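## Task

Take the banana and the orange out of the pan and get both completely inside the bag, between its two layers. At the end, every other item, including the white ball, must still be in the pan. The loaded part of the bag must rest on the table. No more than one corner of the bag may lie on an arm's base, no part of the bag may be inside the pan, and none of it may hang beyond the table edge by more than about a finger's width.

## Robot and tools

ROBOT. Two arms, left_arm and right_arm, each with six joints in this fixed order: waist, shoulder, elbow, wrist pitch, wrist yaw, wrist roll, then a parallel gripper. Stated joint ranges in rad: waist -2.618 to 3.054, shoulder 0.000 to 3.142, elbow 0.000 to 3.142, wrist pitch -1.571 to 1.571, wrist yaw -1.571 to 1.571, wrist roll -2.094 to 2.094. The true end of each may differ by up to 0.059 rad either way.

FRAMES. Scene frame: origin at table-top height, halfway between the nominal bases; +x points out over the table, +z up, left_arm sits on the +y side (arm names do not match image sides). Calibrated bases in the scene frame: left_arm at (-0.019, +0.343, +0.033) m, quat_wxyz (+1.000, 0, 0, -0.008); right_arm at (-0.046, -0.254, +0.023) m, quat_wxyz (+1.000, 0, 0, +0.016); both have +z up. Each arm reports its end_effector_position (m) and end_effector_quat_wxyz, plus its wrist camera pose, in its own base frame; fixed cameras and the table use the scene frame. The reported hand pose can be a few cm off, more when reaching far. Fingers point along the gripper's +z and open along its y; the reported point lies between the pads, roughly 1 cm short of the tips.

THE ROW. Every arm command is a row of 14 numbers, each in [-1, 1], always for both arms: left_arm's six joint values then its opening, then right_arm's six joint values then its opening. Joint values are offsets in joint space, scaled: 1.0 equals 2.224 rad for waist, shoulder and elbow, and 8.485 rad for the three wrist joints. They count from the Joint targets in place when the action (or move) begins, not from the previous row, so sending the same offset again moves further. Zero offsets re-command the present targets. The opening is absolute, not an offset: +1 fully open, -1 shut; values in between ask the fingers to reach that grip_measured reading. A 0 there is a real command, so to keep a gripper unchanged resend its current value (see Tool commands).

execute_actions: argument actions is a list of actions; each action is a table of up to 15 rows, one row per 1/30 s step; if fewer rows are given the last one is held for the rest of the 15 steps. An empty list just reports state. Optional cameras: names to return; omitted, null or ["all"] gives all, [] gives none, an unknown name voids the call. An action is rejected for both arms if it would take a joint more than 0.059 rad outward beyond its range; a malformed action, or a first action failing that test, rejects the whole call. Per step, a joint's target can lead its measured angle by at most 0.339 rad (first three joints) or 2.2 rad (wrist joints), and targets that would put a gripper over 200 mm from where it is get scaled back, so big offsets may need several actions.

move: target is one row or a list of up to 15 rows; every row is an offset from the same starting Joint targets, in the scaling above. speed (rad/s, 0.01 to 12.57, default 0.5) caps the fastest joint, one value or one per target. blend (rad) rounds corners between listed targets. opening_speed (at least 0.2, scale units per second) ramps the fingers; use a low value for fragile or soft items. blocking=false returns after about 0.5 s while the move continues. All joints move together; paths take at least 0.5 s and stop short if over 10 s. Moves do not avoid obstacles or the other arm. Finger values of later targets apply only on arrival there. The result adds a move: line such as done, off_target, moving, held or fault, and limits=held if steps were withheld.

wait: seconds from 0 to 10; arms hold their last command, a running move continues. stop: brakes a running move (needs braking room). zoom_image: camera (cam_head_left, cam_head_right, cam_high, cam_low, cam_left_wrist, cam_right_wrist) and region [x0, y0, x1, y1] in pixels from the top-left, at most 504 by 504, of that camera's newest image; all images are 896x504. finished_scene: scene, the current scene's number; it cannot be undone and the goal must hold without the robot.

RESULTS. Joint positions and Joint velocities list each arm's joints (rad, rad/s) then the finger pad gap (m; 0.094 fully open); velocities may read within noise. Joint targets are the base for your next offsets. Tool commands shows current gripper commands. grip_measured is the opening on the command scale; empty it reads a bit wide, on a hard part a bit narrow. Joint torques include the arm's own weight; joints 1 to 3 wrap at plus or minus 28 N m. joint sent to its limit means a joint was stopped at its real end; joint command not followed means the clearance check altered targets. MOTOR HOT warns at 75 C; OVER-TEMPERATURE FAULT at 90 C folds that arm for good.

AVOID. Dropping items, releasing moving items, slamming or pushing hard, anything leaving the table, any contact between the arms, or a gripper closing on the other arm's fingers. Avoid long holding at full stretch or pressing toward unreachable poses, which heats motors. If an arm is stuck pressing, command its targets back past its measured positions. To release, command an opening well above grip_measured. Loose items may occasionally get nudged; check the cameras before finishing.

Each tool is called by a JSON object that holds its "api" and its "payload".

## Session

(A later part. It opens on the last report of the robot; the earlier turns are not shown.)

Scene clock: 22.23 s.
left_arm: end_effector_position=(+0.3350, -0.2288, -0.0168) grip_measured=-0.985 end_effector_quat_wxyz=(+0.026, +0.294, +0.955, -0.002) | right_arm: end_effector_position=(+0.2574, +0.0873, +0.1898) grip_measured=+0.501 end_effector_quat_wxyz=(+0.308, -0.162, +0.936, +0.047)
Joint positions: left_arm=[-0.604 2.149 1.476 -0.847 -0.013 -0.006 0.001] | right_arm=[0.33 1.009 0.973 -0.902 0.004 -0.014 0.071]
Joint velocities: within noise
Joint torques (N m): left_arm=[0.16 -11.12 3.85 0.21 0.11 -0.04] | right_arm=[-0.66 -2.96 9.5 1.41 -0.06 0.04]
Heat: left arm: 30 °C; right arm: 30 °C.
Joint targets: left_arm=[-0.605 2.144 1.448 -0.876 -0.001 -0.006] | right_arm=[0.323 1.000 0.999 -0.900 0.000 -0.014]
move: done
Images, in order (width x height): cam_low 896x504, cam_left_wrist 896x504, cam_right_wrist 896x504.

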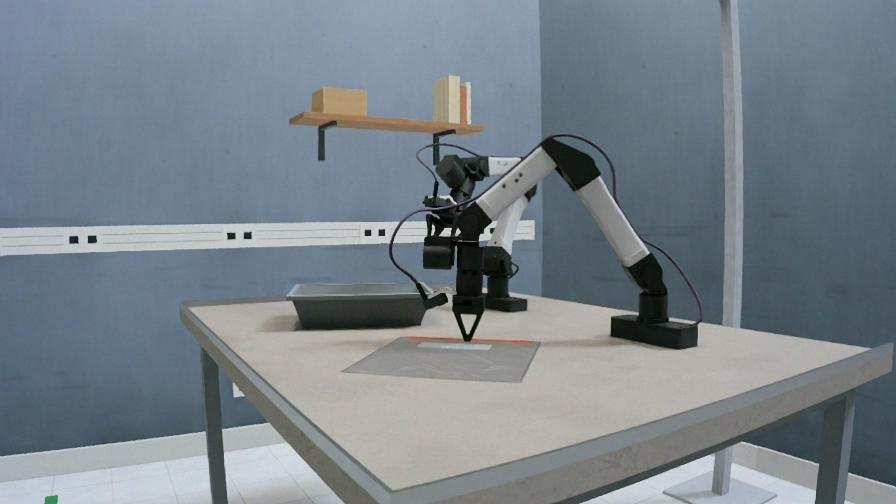

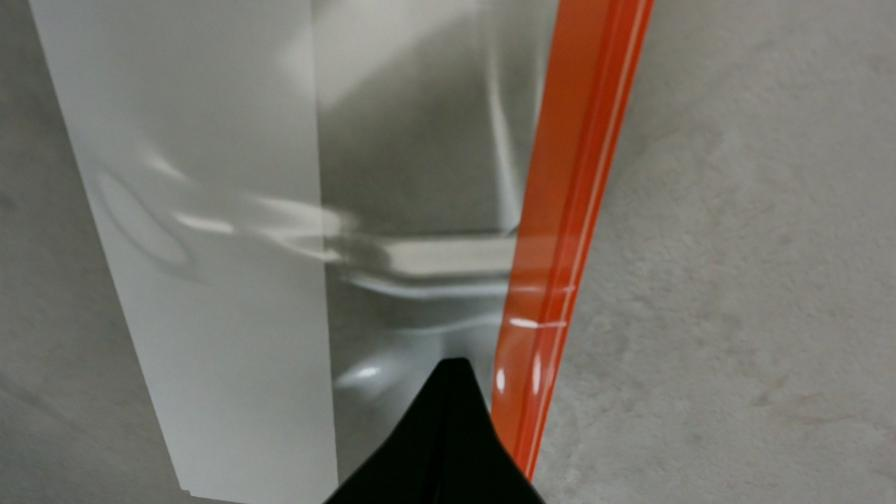

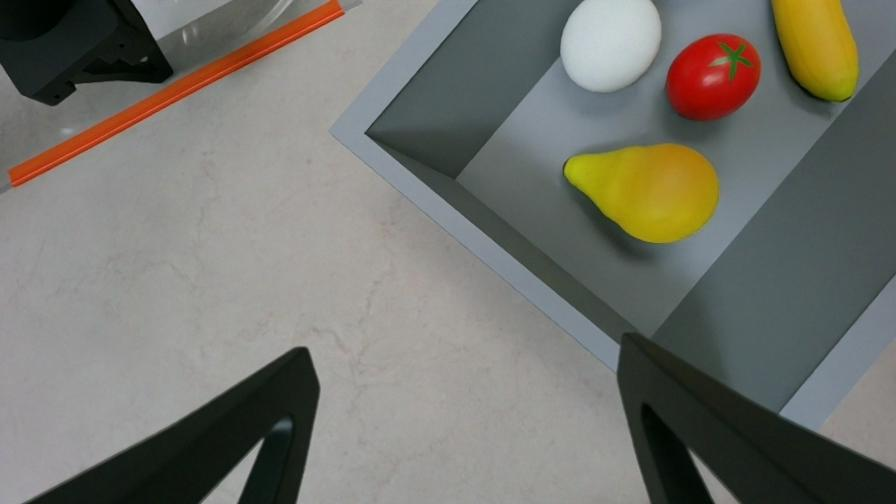

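{"api": "zoom_image", "payload": {"camera": "cam_right_wrist", "region": [0, 0, 370, 208]}}

{"api": "zoom_image", "payload": {"camera": "cam_left_wrist", "region": [280, 100, 700, 504]}}

Scaled by 1.362 from the camera's 896x504 image, which has a finer 1280x720 frame.

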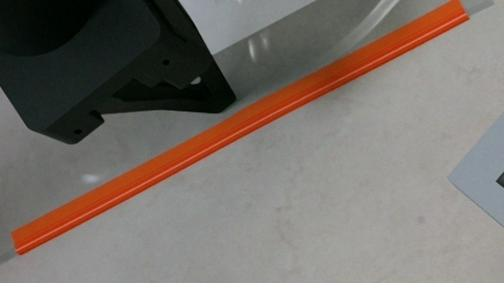

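Scaled by 1.200 from the camera's 896x504 image, which has a finer 1280x720 frame.

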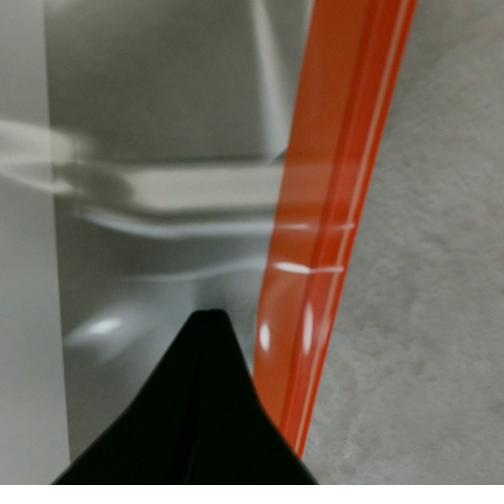

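{"api": "move", "payload": {"target": [0,-0.0435,-0.069,0.0061,0,0,-1,0,0,0,0,0,0,0.5], "speed": 0.12, "cameras": ["cam_head_left","cam_left_wrist","cam_right_wrist","cam_low"]}}

{"api": "zoom_image", "payload": {"camera": "cam_right_wrist", "region": [0, 0, 370, 208]}}

Scene clock: 24.67 s.
left_arm: end_effector_position=(+0.3098, -0.2114, -0.0173) grip_measured=-0.985 end_effector_quat_wxyz=(+0.022, +0.294, +0.955, +0.000) | right_arm: end_effector_position=(+0.2574, +0.0873, +0.1898) grip_measured=+0.501 end_effector_quat_wxyz=(+0.308, -0.162, +0.936, +0.047)
Joint positions: left_arm=[-0.604 2.053 1.321 -0.797 -0.013 -0.006 0.001] | right_arm=[0.33 1.009 0.973 -0.902 0.004 -0.014 0.071]
Joint velocities: within noise
Joint torques (N m): left_arm=[0.17 -10.26 3.75 0.21 0.1 -0.04] | right_arm=[-0.65 -2.96 9.51 1.41 -0.06 0.05]
Heat: left arm: 31 °C; right arm: 30 °C.
Joint targets: left_arm=[-0.605 2.047 1.295 -0.824 -0.001 -0.006] | right_arm=[0.323 1.000 0.999 -0.900 0.000 -0.014]
move: done
Images, in order (width x height): cam_head_left 896x504, cam_low 896x504, cam_left_wrist 896x504, cam_right_wrist 896x504.

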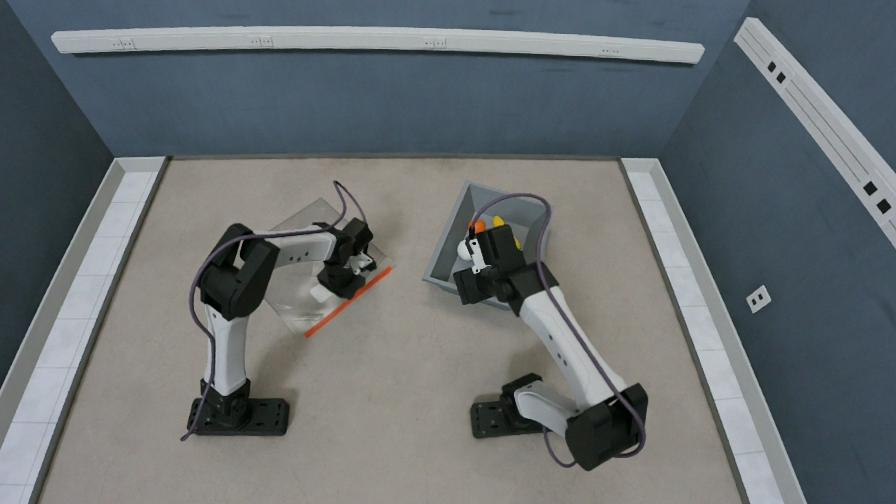

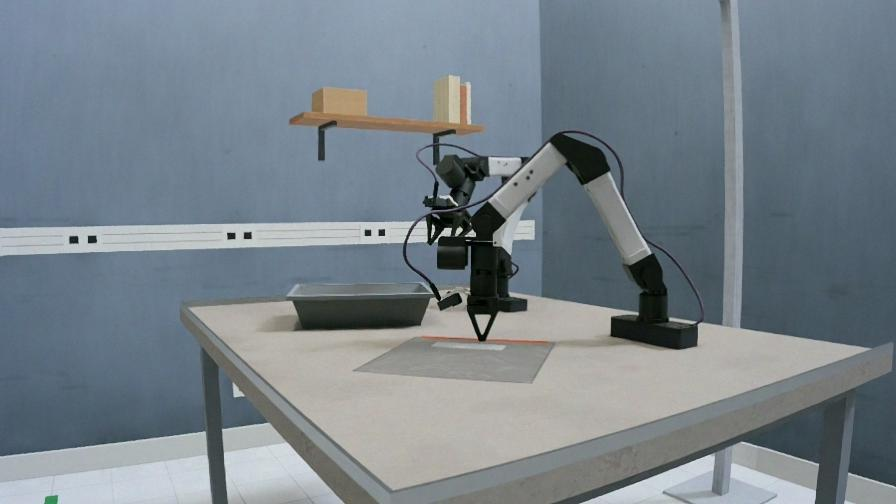

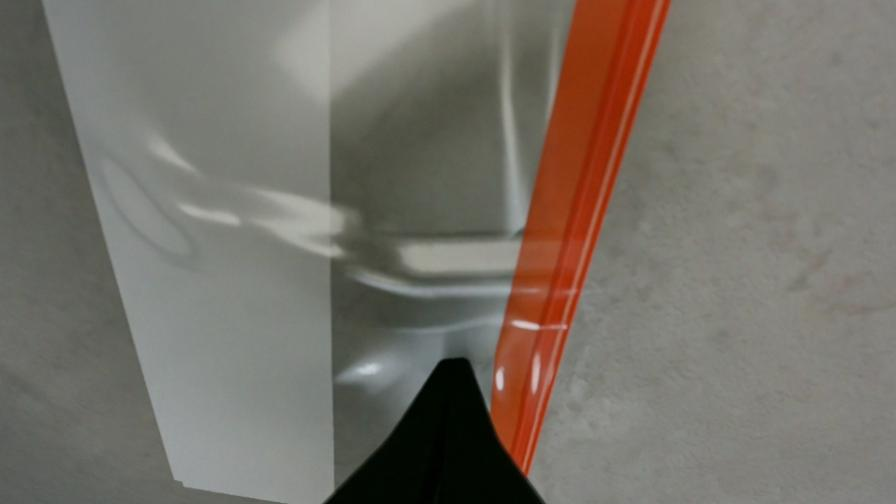

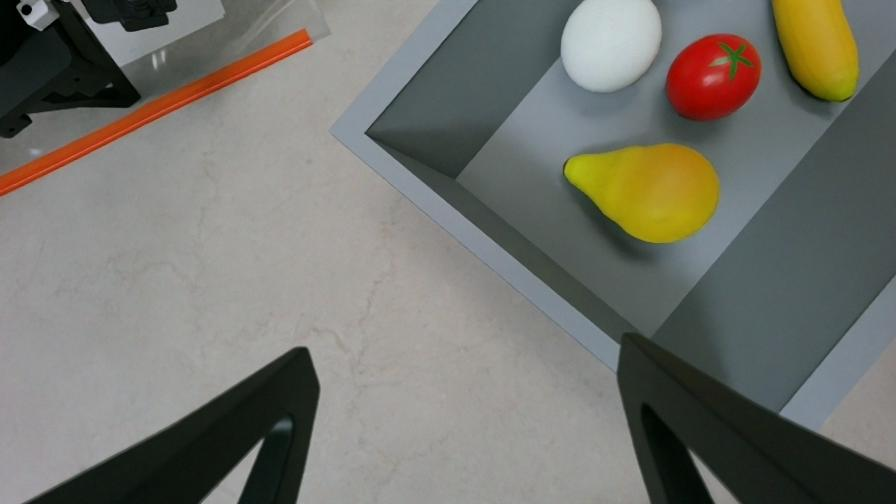

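Scaled by 1.362 from the camera's 896x504 image, which has a finer 1280x720 frame.

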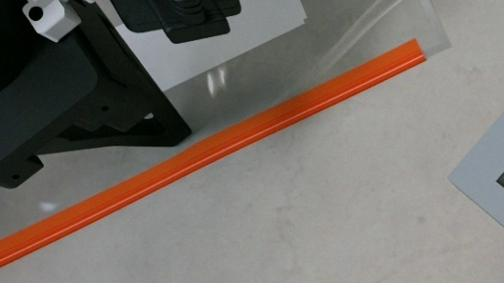

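{"api": "move", "payload": {"target": [0,-0.02,0.0,0.0,0,0,-1,0,0,0,0,0,0,0.5], "speed": 0.12, "cameras": ["cam_left_wrist","cam_right_wrist"]}}

{"api": "zoom_image", "payload": {"camera": "cam_right_wrist", "region": [0, 0, 370, 208]}}

Scene clock: 26.13 s.
left_arm: end_effector_position=(+0.3036, -0.2070, -0.0151) grip_measured=-0.985 end_effector_quat_wxyz=(+0.015, +0.295, +0.956, +0.002) | right_arm: end_effector_position=(+0.2574, +0.0873, +0.1898) grip_measured=+0.501 end_effector_quat_wxyz=(+0.308, -0.162, +0.936, +0.047)
Joint positions: left_arm=[-0.604 2.035 1.304 -0.812 -0.013 -0.006 0.001] | right_arm=[0.33 1.009 0.973 -0.902 0.004 -0.014 0.071]
Joint velocities: within noise
Joint torques (N m): left_arm=[0.17 -12.15 5.37 0.36 0.11 -0.05] | right_arm=[-0.68 -2.95 9.52 1.41 -0.07 0.04]
Heat: left arm: 31 °C; right arm: 30 °C.
Joint targets: left_arm=[-0.605 2.003 1.294 -0.824 -0.001 -0.006] | right_arm=[0.323 1.000 0.999 -0.900 0.000 -0.014]
move: done
Images, in order (width x height): cam_left_wrist 896x504, cam_right_wrist 896x504.

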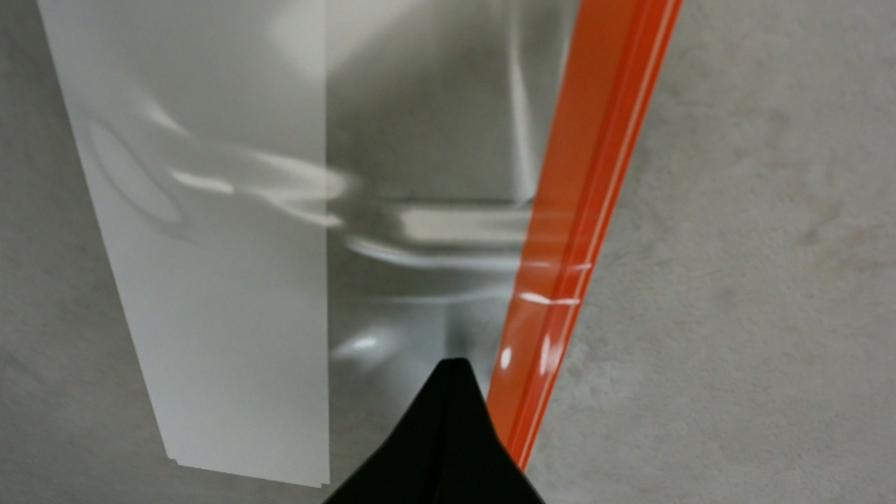

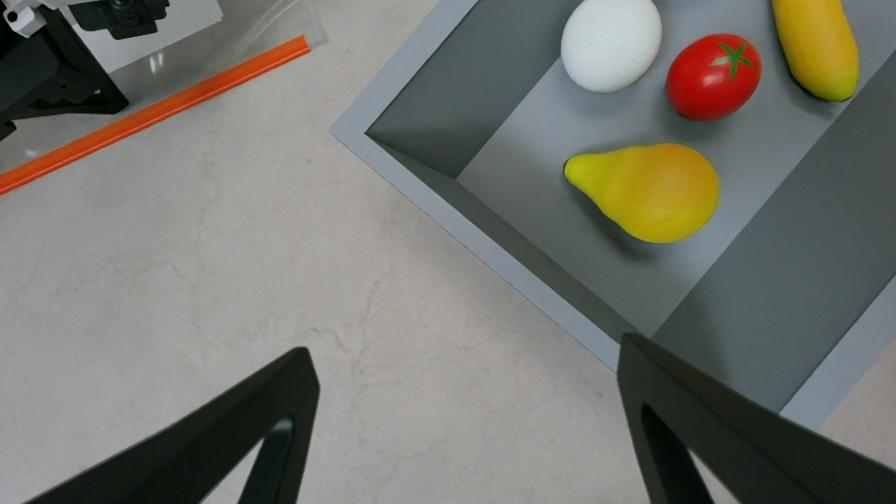

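Scaled by 1.362 from the camera's 896x504 image, which has a finer 1280x720 frame.

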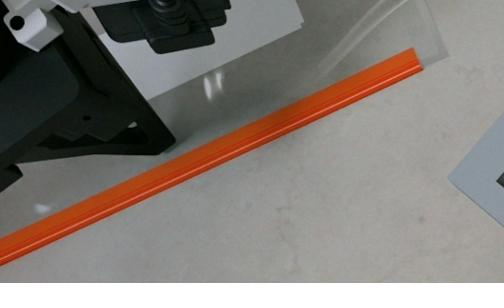

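{"api": "move", "payload": {"target": [0,-0.0295,-0.049,0.0044,0,0,-1,0,0,0,0,0,0,0.5], "speed": 0.1, "cameras": ["cam_left_wrist","cam_right_wrist"]}}

{"api": "zoom_image", "payload": {"camera": "cam_right_wrist", "region": [0, 0, 370, 208]}}

Scene clock: 28.23 s.
left_arm: end_effector_position=(+0.2805, -0.1911, -0.0169) grip_measured=-0.985 end_effector_quat_wxyz=(+0.002, +0.295, +0.956, +0.006) | right_arm: end_effector_position=(+0.2574, +0.0873, +0.1898) grip_measured=+0.501 end_effector_quat_wxyz=(+0.308, -0.162, +0.936, +0.047)
Joint positions: left_arm=[-0.604 1.968 1.195 -0.798 -0.013 -0.006 0.001] | right_arm=[0.33 1.009 0.973 -0.902 0.004 -0.014 0.071]
Joint velocities: within noise
Joint torques (N m): left_arm=[0.14 -11.32 5.15 0.51 0.11 -0.05] | right_arm=[-0.66 -2.97 9.5 1.41 -0.07 0.04]
Heat: left arm: 31 °C; right arm: 30 °C.
Joint targets: left_arm=[-0.605 1.937 1.185 -0.787 -0.001 -0.006] | right_arm=[0.323 1.000 0.999 -0.900 0.000 -0.014]
move: done
Images, in order (width x height): cam_left_wrist 896x504, cam_right_wrist 896x504.

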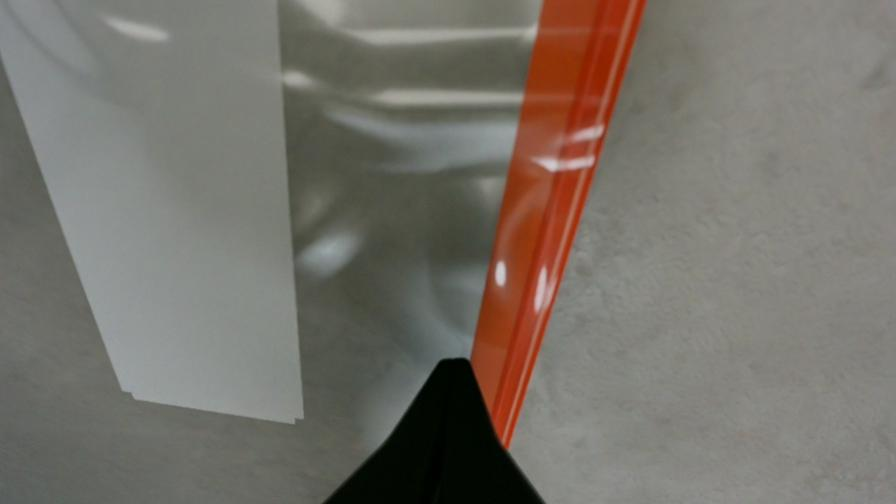

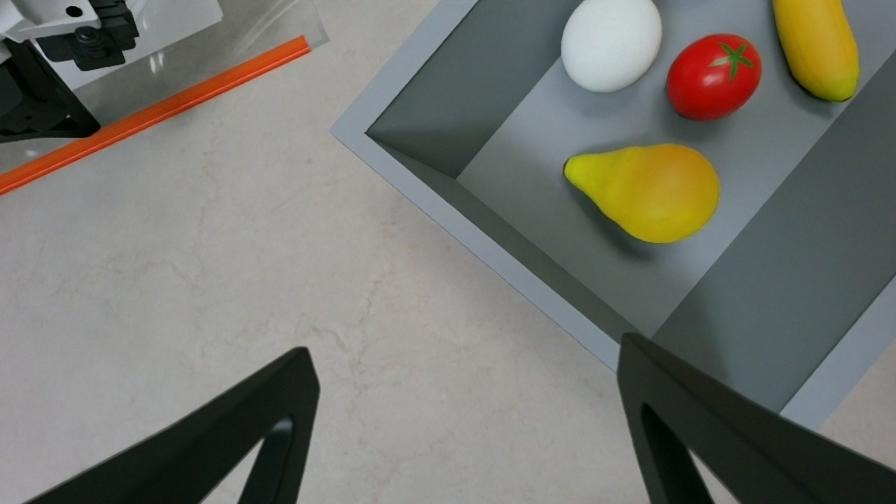

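Scaled by 1.362 from the camera's 896x504 image, which has a finer 1280x720 frame.

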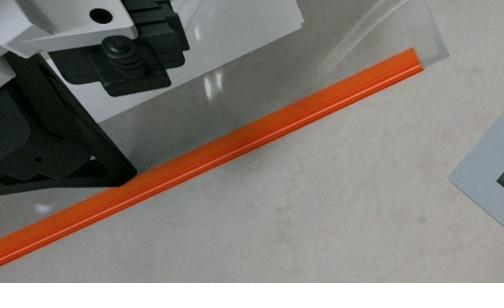

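{"api": "move", "payload": {"target": [[0,-0.036,0,0,0,0,-1,0,0,0,0,0,0,0.5],[-0.0103,0.0823,0.1799,-0.0198,0,0,-1,0,0,0,0,0,0,0.5],[-0.0103,0.1295,0.1799,-0.0198,0,0,-1,0,0,0,0,0,0,0.5]], "speed": [0.3,0.4,0.1], "cameras": ["cam_left_wrist","cam_right_wrist"]}}

{"api": "zoom_image", "payload": {"camera": "cam_right_wrist", "region": [0, 0, 370, 208]}}

Scene clock: 32.87 s.
left_arm: end_effector_position=(+0.3322, -0.2351, -0.0160) grip_measured=-0.985 end_effector_quat_wxyz=(-0.002, +0.303, +0.953, +0.007) | right_arm: end_effector_position=(+0.2574, +0.0873, +0.1898) grip_measured=+0.501 end_effector_quat_wxyz=(+0.308, -0.162, +0.936, +0.047)
Joint positions: left_arm=[-0.621 2.203 1.569 -0.946 -0.013 -0.006 0.001] | right_arm=[0.33 1.009 0.973 -0.902 0.004 -0.014 0.071]
Joint velocities: within noise
Joint torques (N m): left_arm=[-0.29 -9.36 8.12 0.28 0.11 -0.04] | right_arm=[-0.66 -2.99 9.5 1.41 -0.07 0.05]
Heat: left arm: 32 °C; right arm: 30 °C.
Joint targets: left_arm=[-0.628 2.225 1.586 -0.955 -0.001 -0.006] | right_arm=[0.323 1.000 0.999 -0.900 0.000 -0.014]
move: done
Images, in order (width x height): cam_left_wrist 896x504, cam_right_wrist 896x504.

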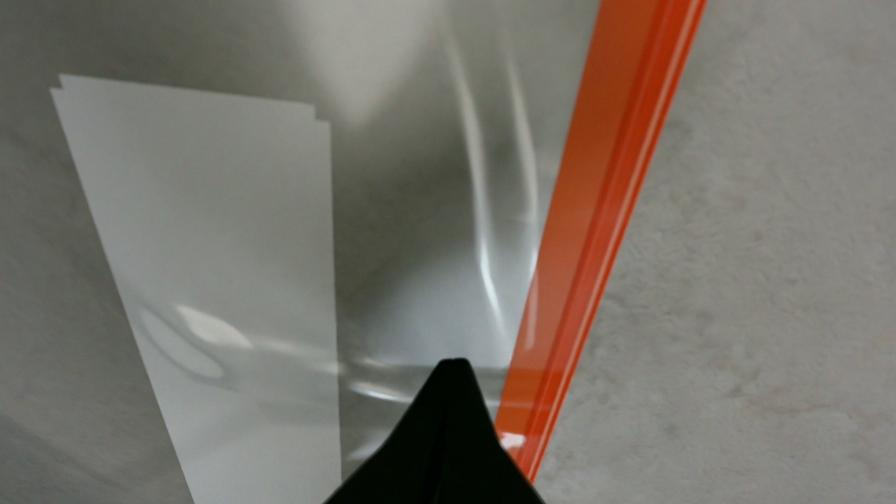

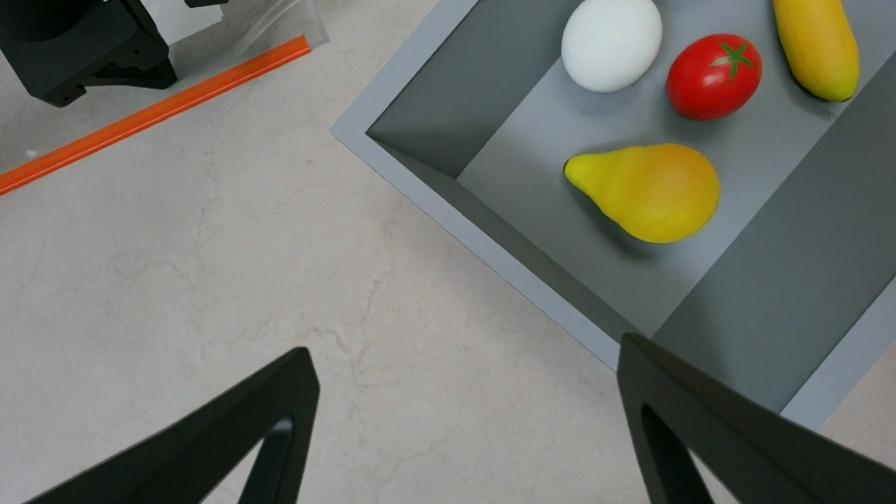

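Scaled by 1.362 from the camera's 896x504 image, which has a finer 1280x720 frame.

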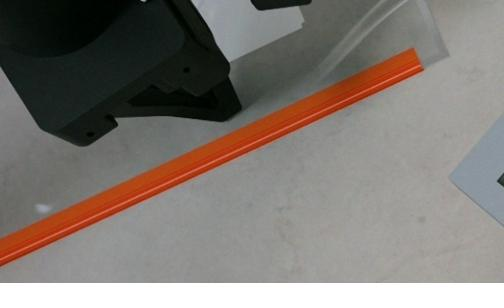

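{"api": "move", "payload": {"target": [[0,-0.0175,0,0,0,0,-1,0,0,0,0,0,0,0.5],[0.0045,-0.0913,-0.1315,0.013,0,0,-1,0,0,0,0,0,0,0.5]], "speed": 0.12, "cameras": ["cam_left_wrist","cam_right_wrist"]}}

{"api": "zoom_image", "payload": {"camera": "cam_right_wrist", "region": [0, 0, 370, 208]}}

Scene clock: 36.40 s.
left_arm: end_effector_position=(+0.2942, -0.2079, -0.0172) grip_measured=-0.985 end_effector_quat_wxyz=(-0.002, +0.303, +0.953, +0.007) | right_arm: end_effector_position=(+0.2574, +0.0873, +0.1897) grip_measured=+0.501 end_effector_quat_wxyz=(+0.307, -0.162, +0.937, +0.047)
Joint positions: left_arm=[-0.621 2.044 1.309 -0.844 -0.013 -0.006 0.001] | right_arm=[0.33 1.01 0.973 -0.902 0.004 -0.014 0.071]
Joint velocities: within noise
Joint torques (N m): left_arm=[0.53 -11.34 4.64 0.39 0.11 -0.05] | right_arm=[-0.68 -2.95 9.52 1.41 -0.07 0.05]
Heat: left arm: 33 °C; right arm: 30 °C.
Joint targets: left_arm=[-0.618 2.022 1.293 -0.845 -0.001 -0.006] | right_arm=[0.323 1.000 0.999 -0.900 0.000 -0.014]
move: done
Images, in order (width x height): cam_left_wrist 896x504, cam_right_wrist 896x504.

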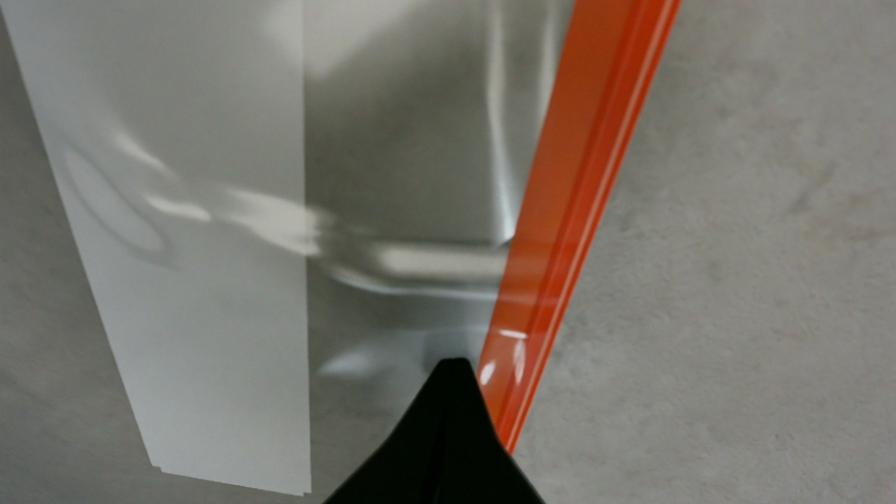

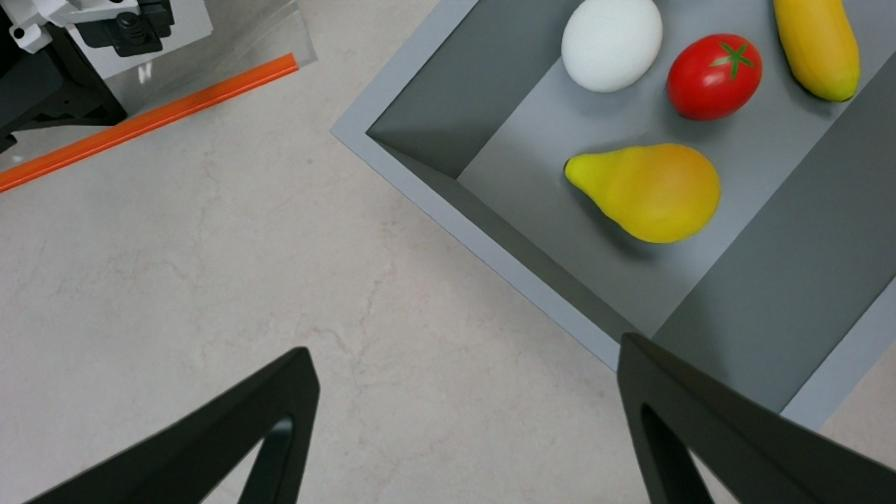

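Scaled by 1.362 from the camera's 896x504 image, which has a finer 1280x720 frame.

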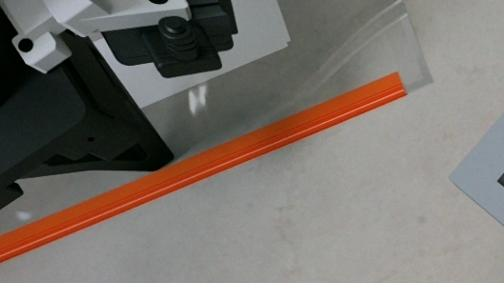

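{"api": "move", "payload": {"target": [0,0,0,0,0,0,-1,0.3647,0.2855,-0.2451,0.2005,0.0401,-0.1834,-0.04], "speed": 0.7}}

Scene clock: 40.33 s.
left_arm: end_effector_position=(+0.2942, -0.2079, -0.0172) grip_measured=-0.985 end_effector_quat_wxyz=(-0.002, +0.303, +0.953, +0.007) | right_arm: end_effector_position=(+0.2235, +0.3412, +0.0845) grip_measured=-0.039 end_effector_quat_wxyz=(-0.506, +0.779, -0.272, +0.252)
Joint positions: left_arm=[-0.621 2.044 1.309 -0.844 -0.013 -0.006 0.001] | right_arm=[1.128 1.627 0.456 0.78 0.331 -1.564 0.045]
Joint velocities: within noise
Joint torques (N m): left_arm=[0.47 -11.34 4.67 0.37 0.11 -0.05] | right_arm=[0.57 -5.01 5.16 2.07 0.1 0.06]
Heat: left arm: 35 °C; right arm: 30 °C.
Joint targets: left_arm=[-0.618 2.022 1.293 -0.845 -0.001 -0.006] | right_arm=[1.134 1.635 0.454 0.801 0.340 -1.570]
move: done

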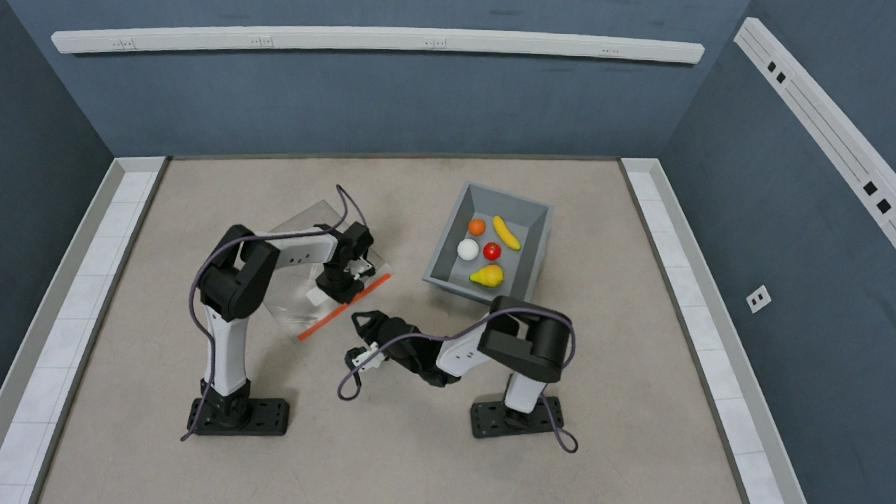

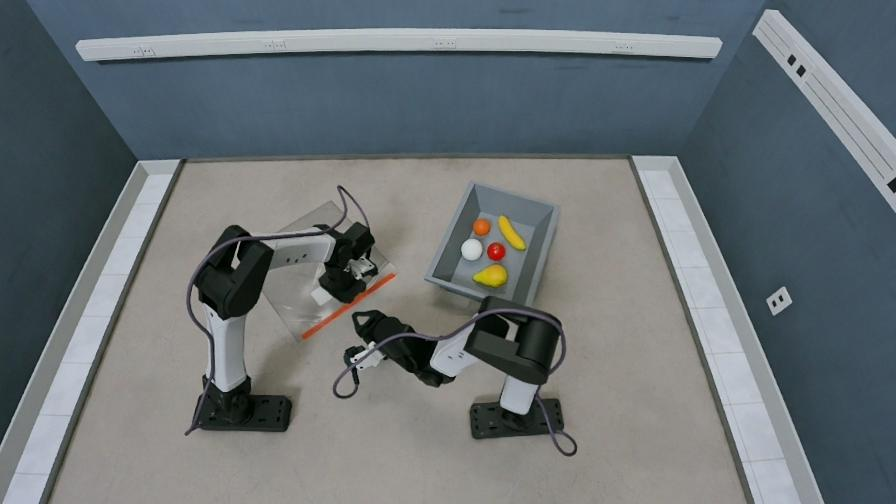

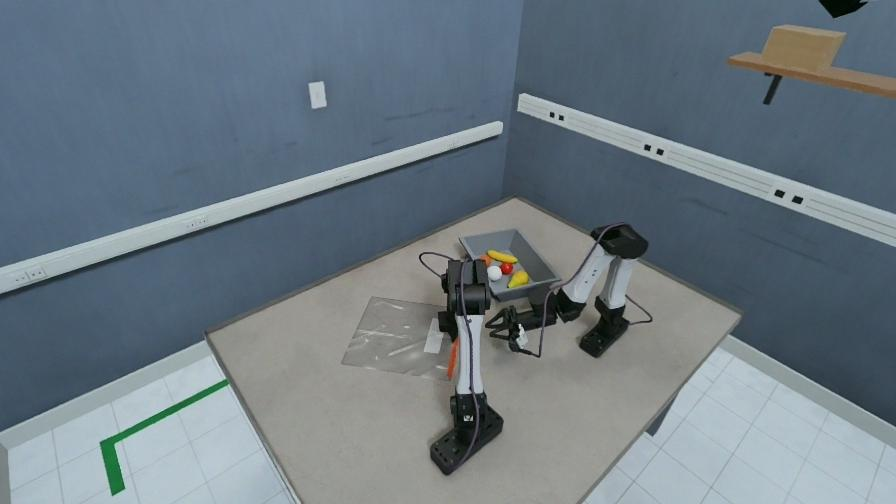

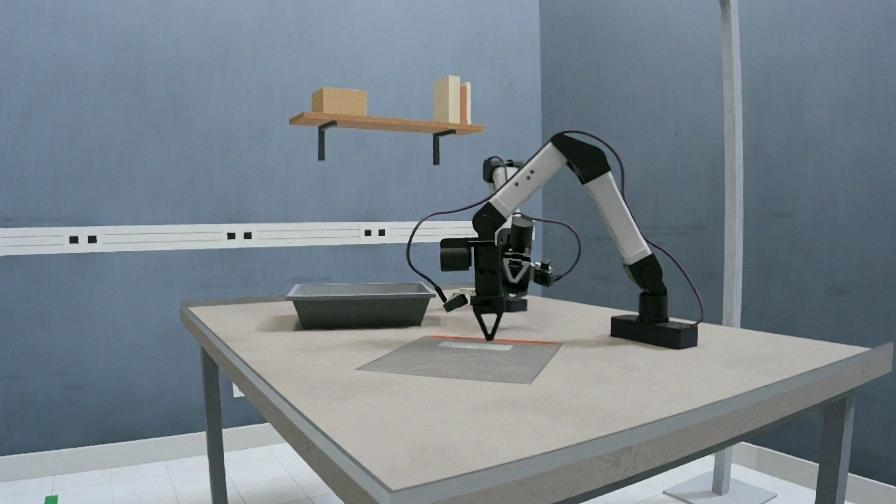

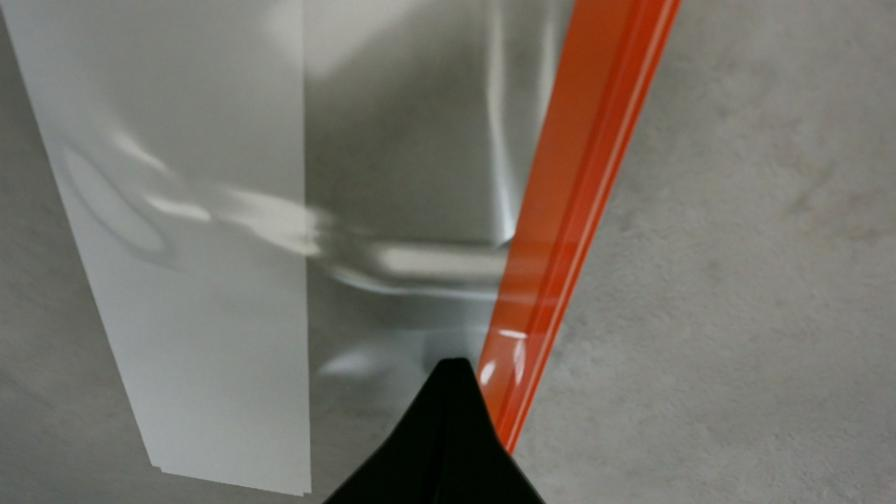

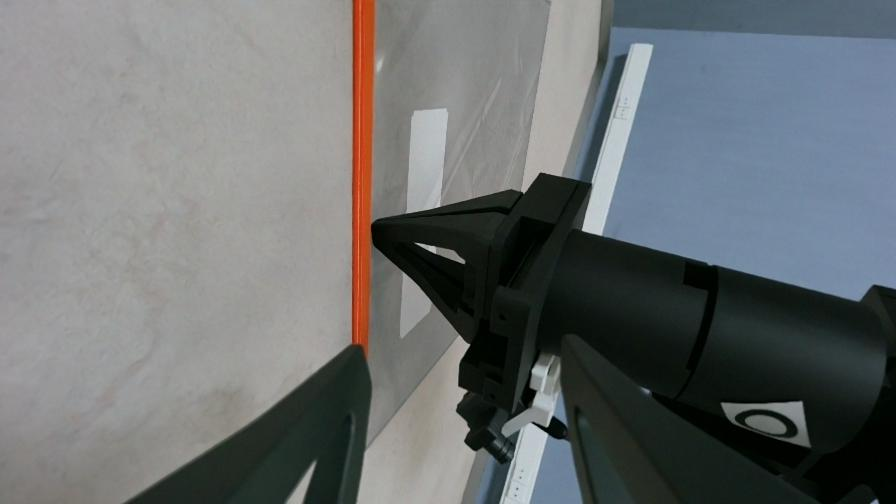

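{"api": "zoom_image", "payload": {"camera": "cam_right_wrist", "region": [260, 120, 500, 380]}}

{"api": "zoom_image", "payload": {"camera": "cam_right_wrist", "region": [260, 0, 460, 180]}}

Scaled by 1.938 from the camera's 896x504 image, which has a finer 1280x720 frame.

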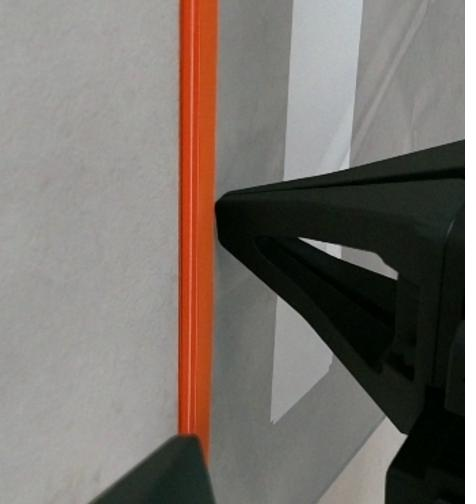

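Scaled by 2.520 from the camera's 896x504 image, which has a finer 1280x720 frame.

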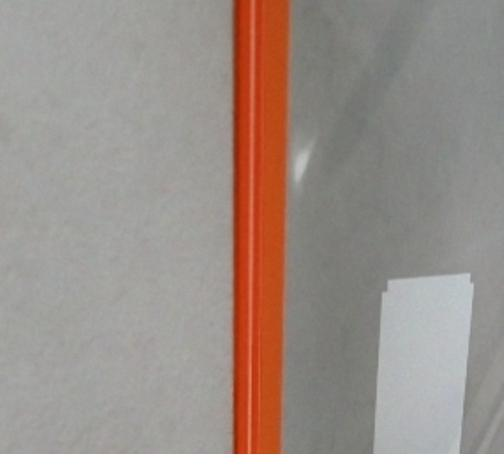

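{"api": "move", "payload": {"target": [0,0,0,0,0,0,-1,0,0.146,-0.0193,0.0436,0,0,-0.04], "speed": 0.4, "cameras": ["cam_right_wrist"]}}

{"api": "zoom_image", "payload": {"camera": "cam_right_wrist", "region": [160, 0, 610, 400]}}

Scene clock: 42.87 s.
left_arm: end_effector_position=(+0.2942, -0.2079, -0.0172) grip_measured=-0.985 end_effector_quat_wxyz=(-0.002, +0.303, +0.953, +0.007) | right_arm: end_effector_position=(+0.2240, +0.3419, +0.0262) grip_measured=-0.039 end_effector_quat_wxyz=(-0.507, +0.778, -0.272, +0.253)
Joint positions: left_arm=[-0.621 2.044 1.309 -0.844 -0.013 -0.006 0.001] | right_arm=[1.128 1.951 0.413 1.149 0.331 -1.565 0.045]
Joint velocities: within noise
Joint torques (N m): left_arm=[0.49 -11.34 4.7 0.37 0.11 -0.04] | right_arm=[0.57 -5.93 3.23 2.08 0.1 0.05]
Heat: left arm: 35 °C; right arm: 30 °C.
Joint targets: left_arm=[-0.618 2.022 1.293 -0.845 -0.001 -0.006] | right_arm=[1.134 1.960 0.411 1.171 0.340 -1.571]
move: done
Images, in order (width x height): cam_right_wrist 896x504.

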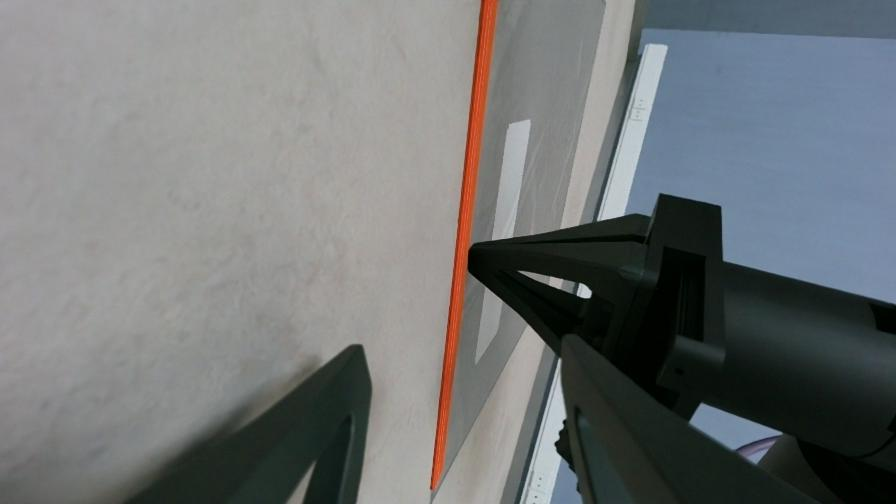

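Scaled by 1.120 from the camera's 896x504 image, which has a finer 1280x720 frame.

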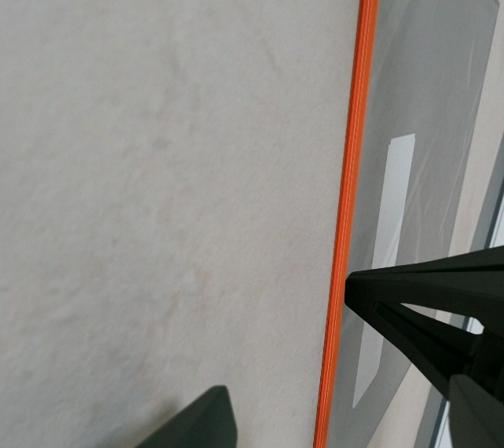

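{"api": "move", "payload": {"target": [[0,0,0,0,0,0,-1,0,-0.146,0,-0.0436,0,0,-0.04],[0,0,0,0,0,0,-1,-0.0378,0.0341,0.3936,-0.1557,-0.0401,0,-1]], "speed": 0.7}}

Scene clock: 47.80 s.
left_arm: end_effector_position=(+0.2942, -0.2079, -0.0172) grip_measured=-0.985 end_effector_quat_wxyz=(-0.002, +0.303, +0.953, +0.007) | right_arm: end_effector_position=(+0.2501, +0.4383, +0.0320) grip_measured=-0.991 end_effector_quat_wxyz=(-0.313, +0.914, -0.245, +0.087)
Joint positions: left_arm=[-0.621 2.044 1.309 -0.844 -0.013 -0.006 0.001] | right_arm=[1.056 2.02 1.261 -0.15 0.011 -1.566 0]
Joint velocities: within noise
Joint torques (N m): left_arm=[0.47 -11.4 4.67 0.37 0.11 -0.05] | right_arm=[-0.55 -8.79 8.84 1.38 -0.17 0.04]
Heat: left arm: 37 °C; right arm: 31 °C.
Joint targets: left_arm=[-0.618 2.022 1.293 -0.845 -0.001 -0.006] | right_arm=[1.050 2.036 1.286 -0.150 0.000 -1.570]
move: done

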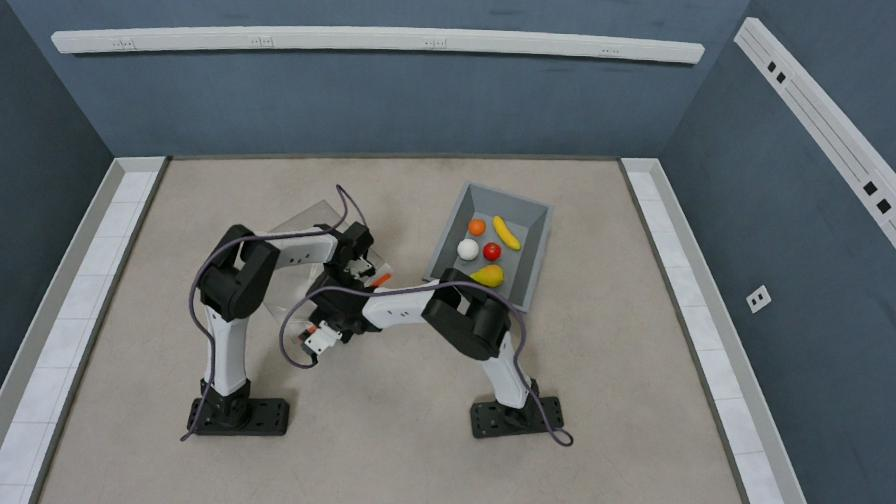

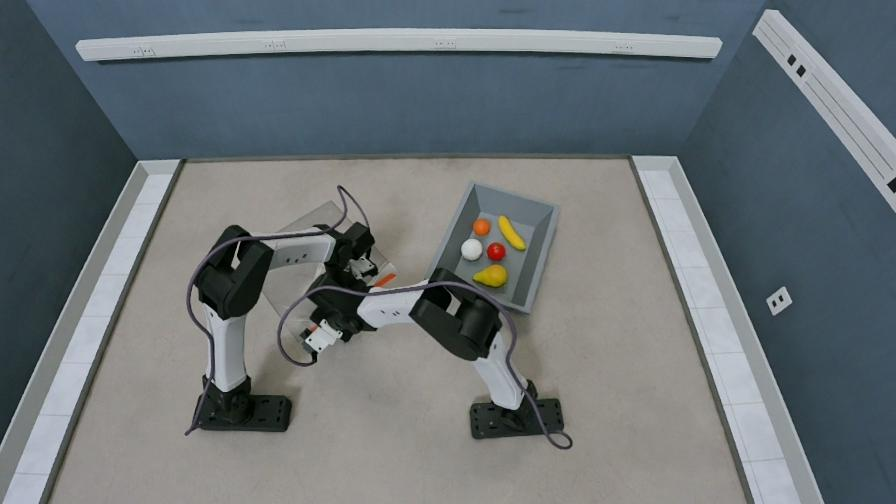

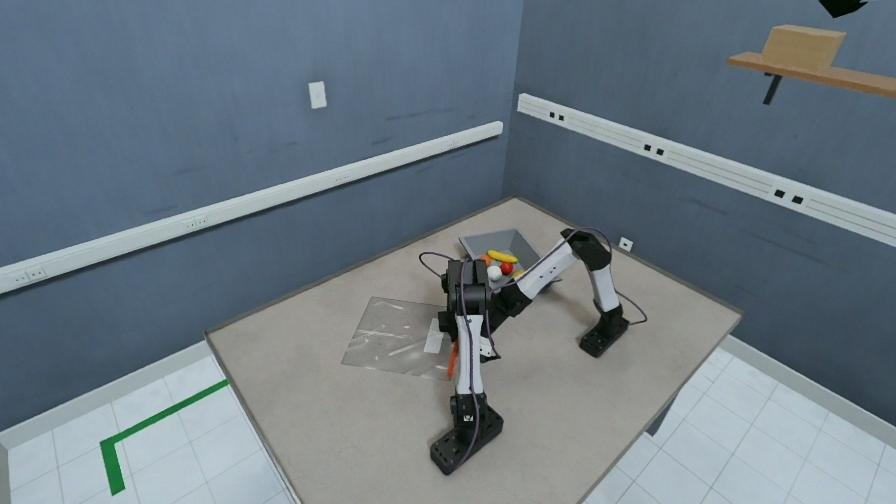

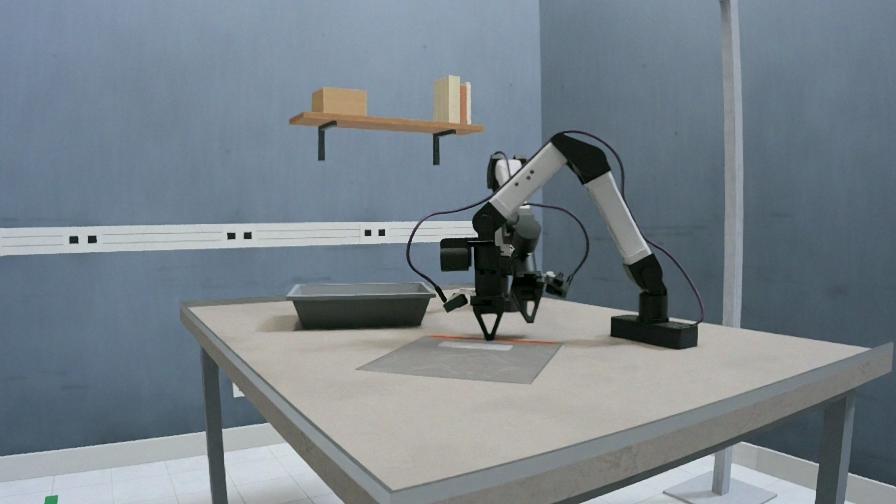

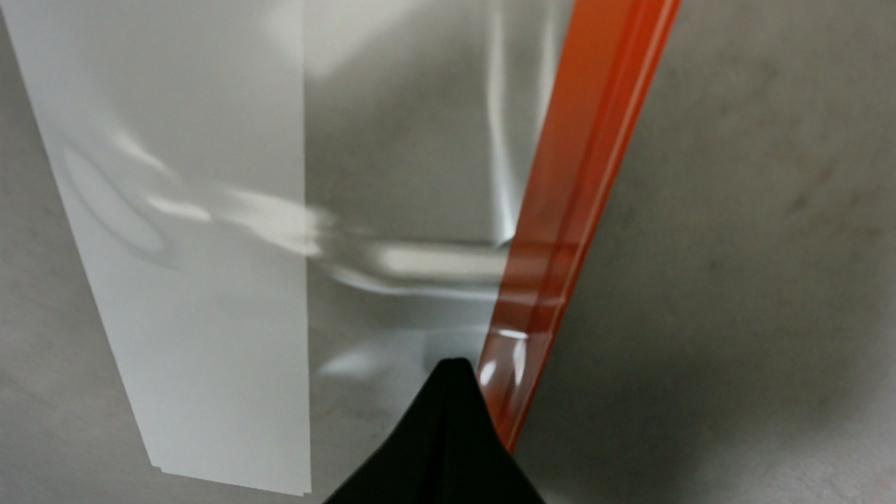

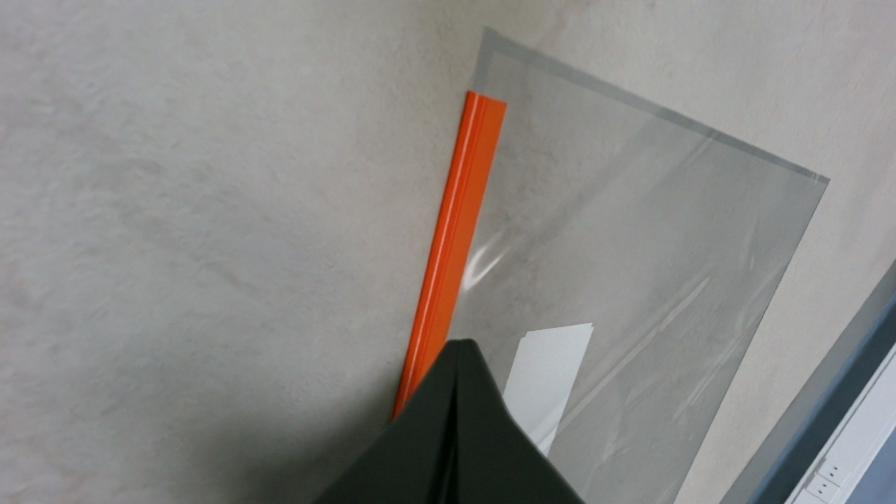

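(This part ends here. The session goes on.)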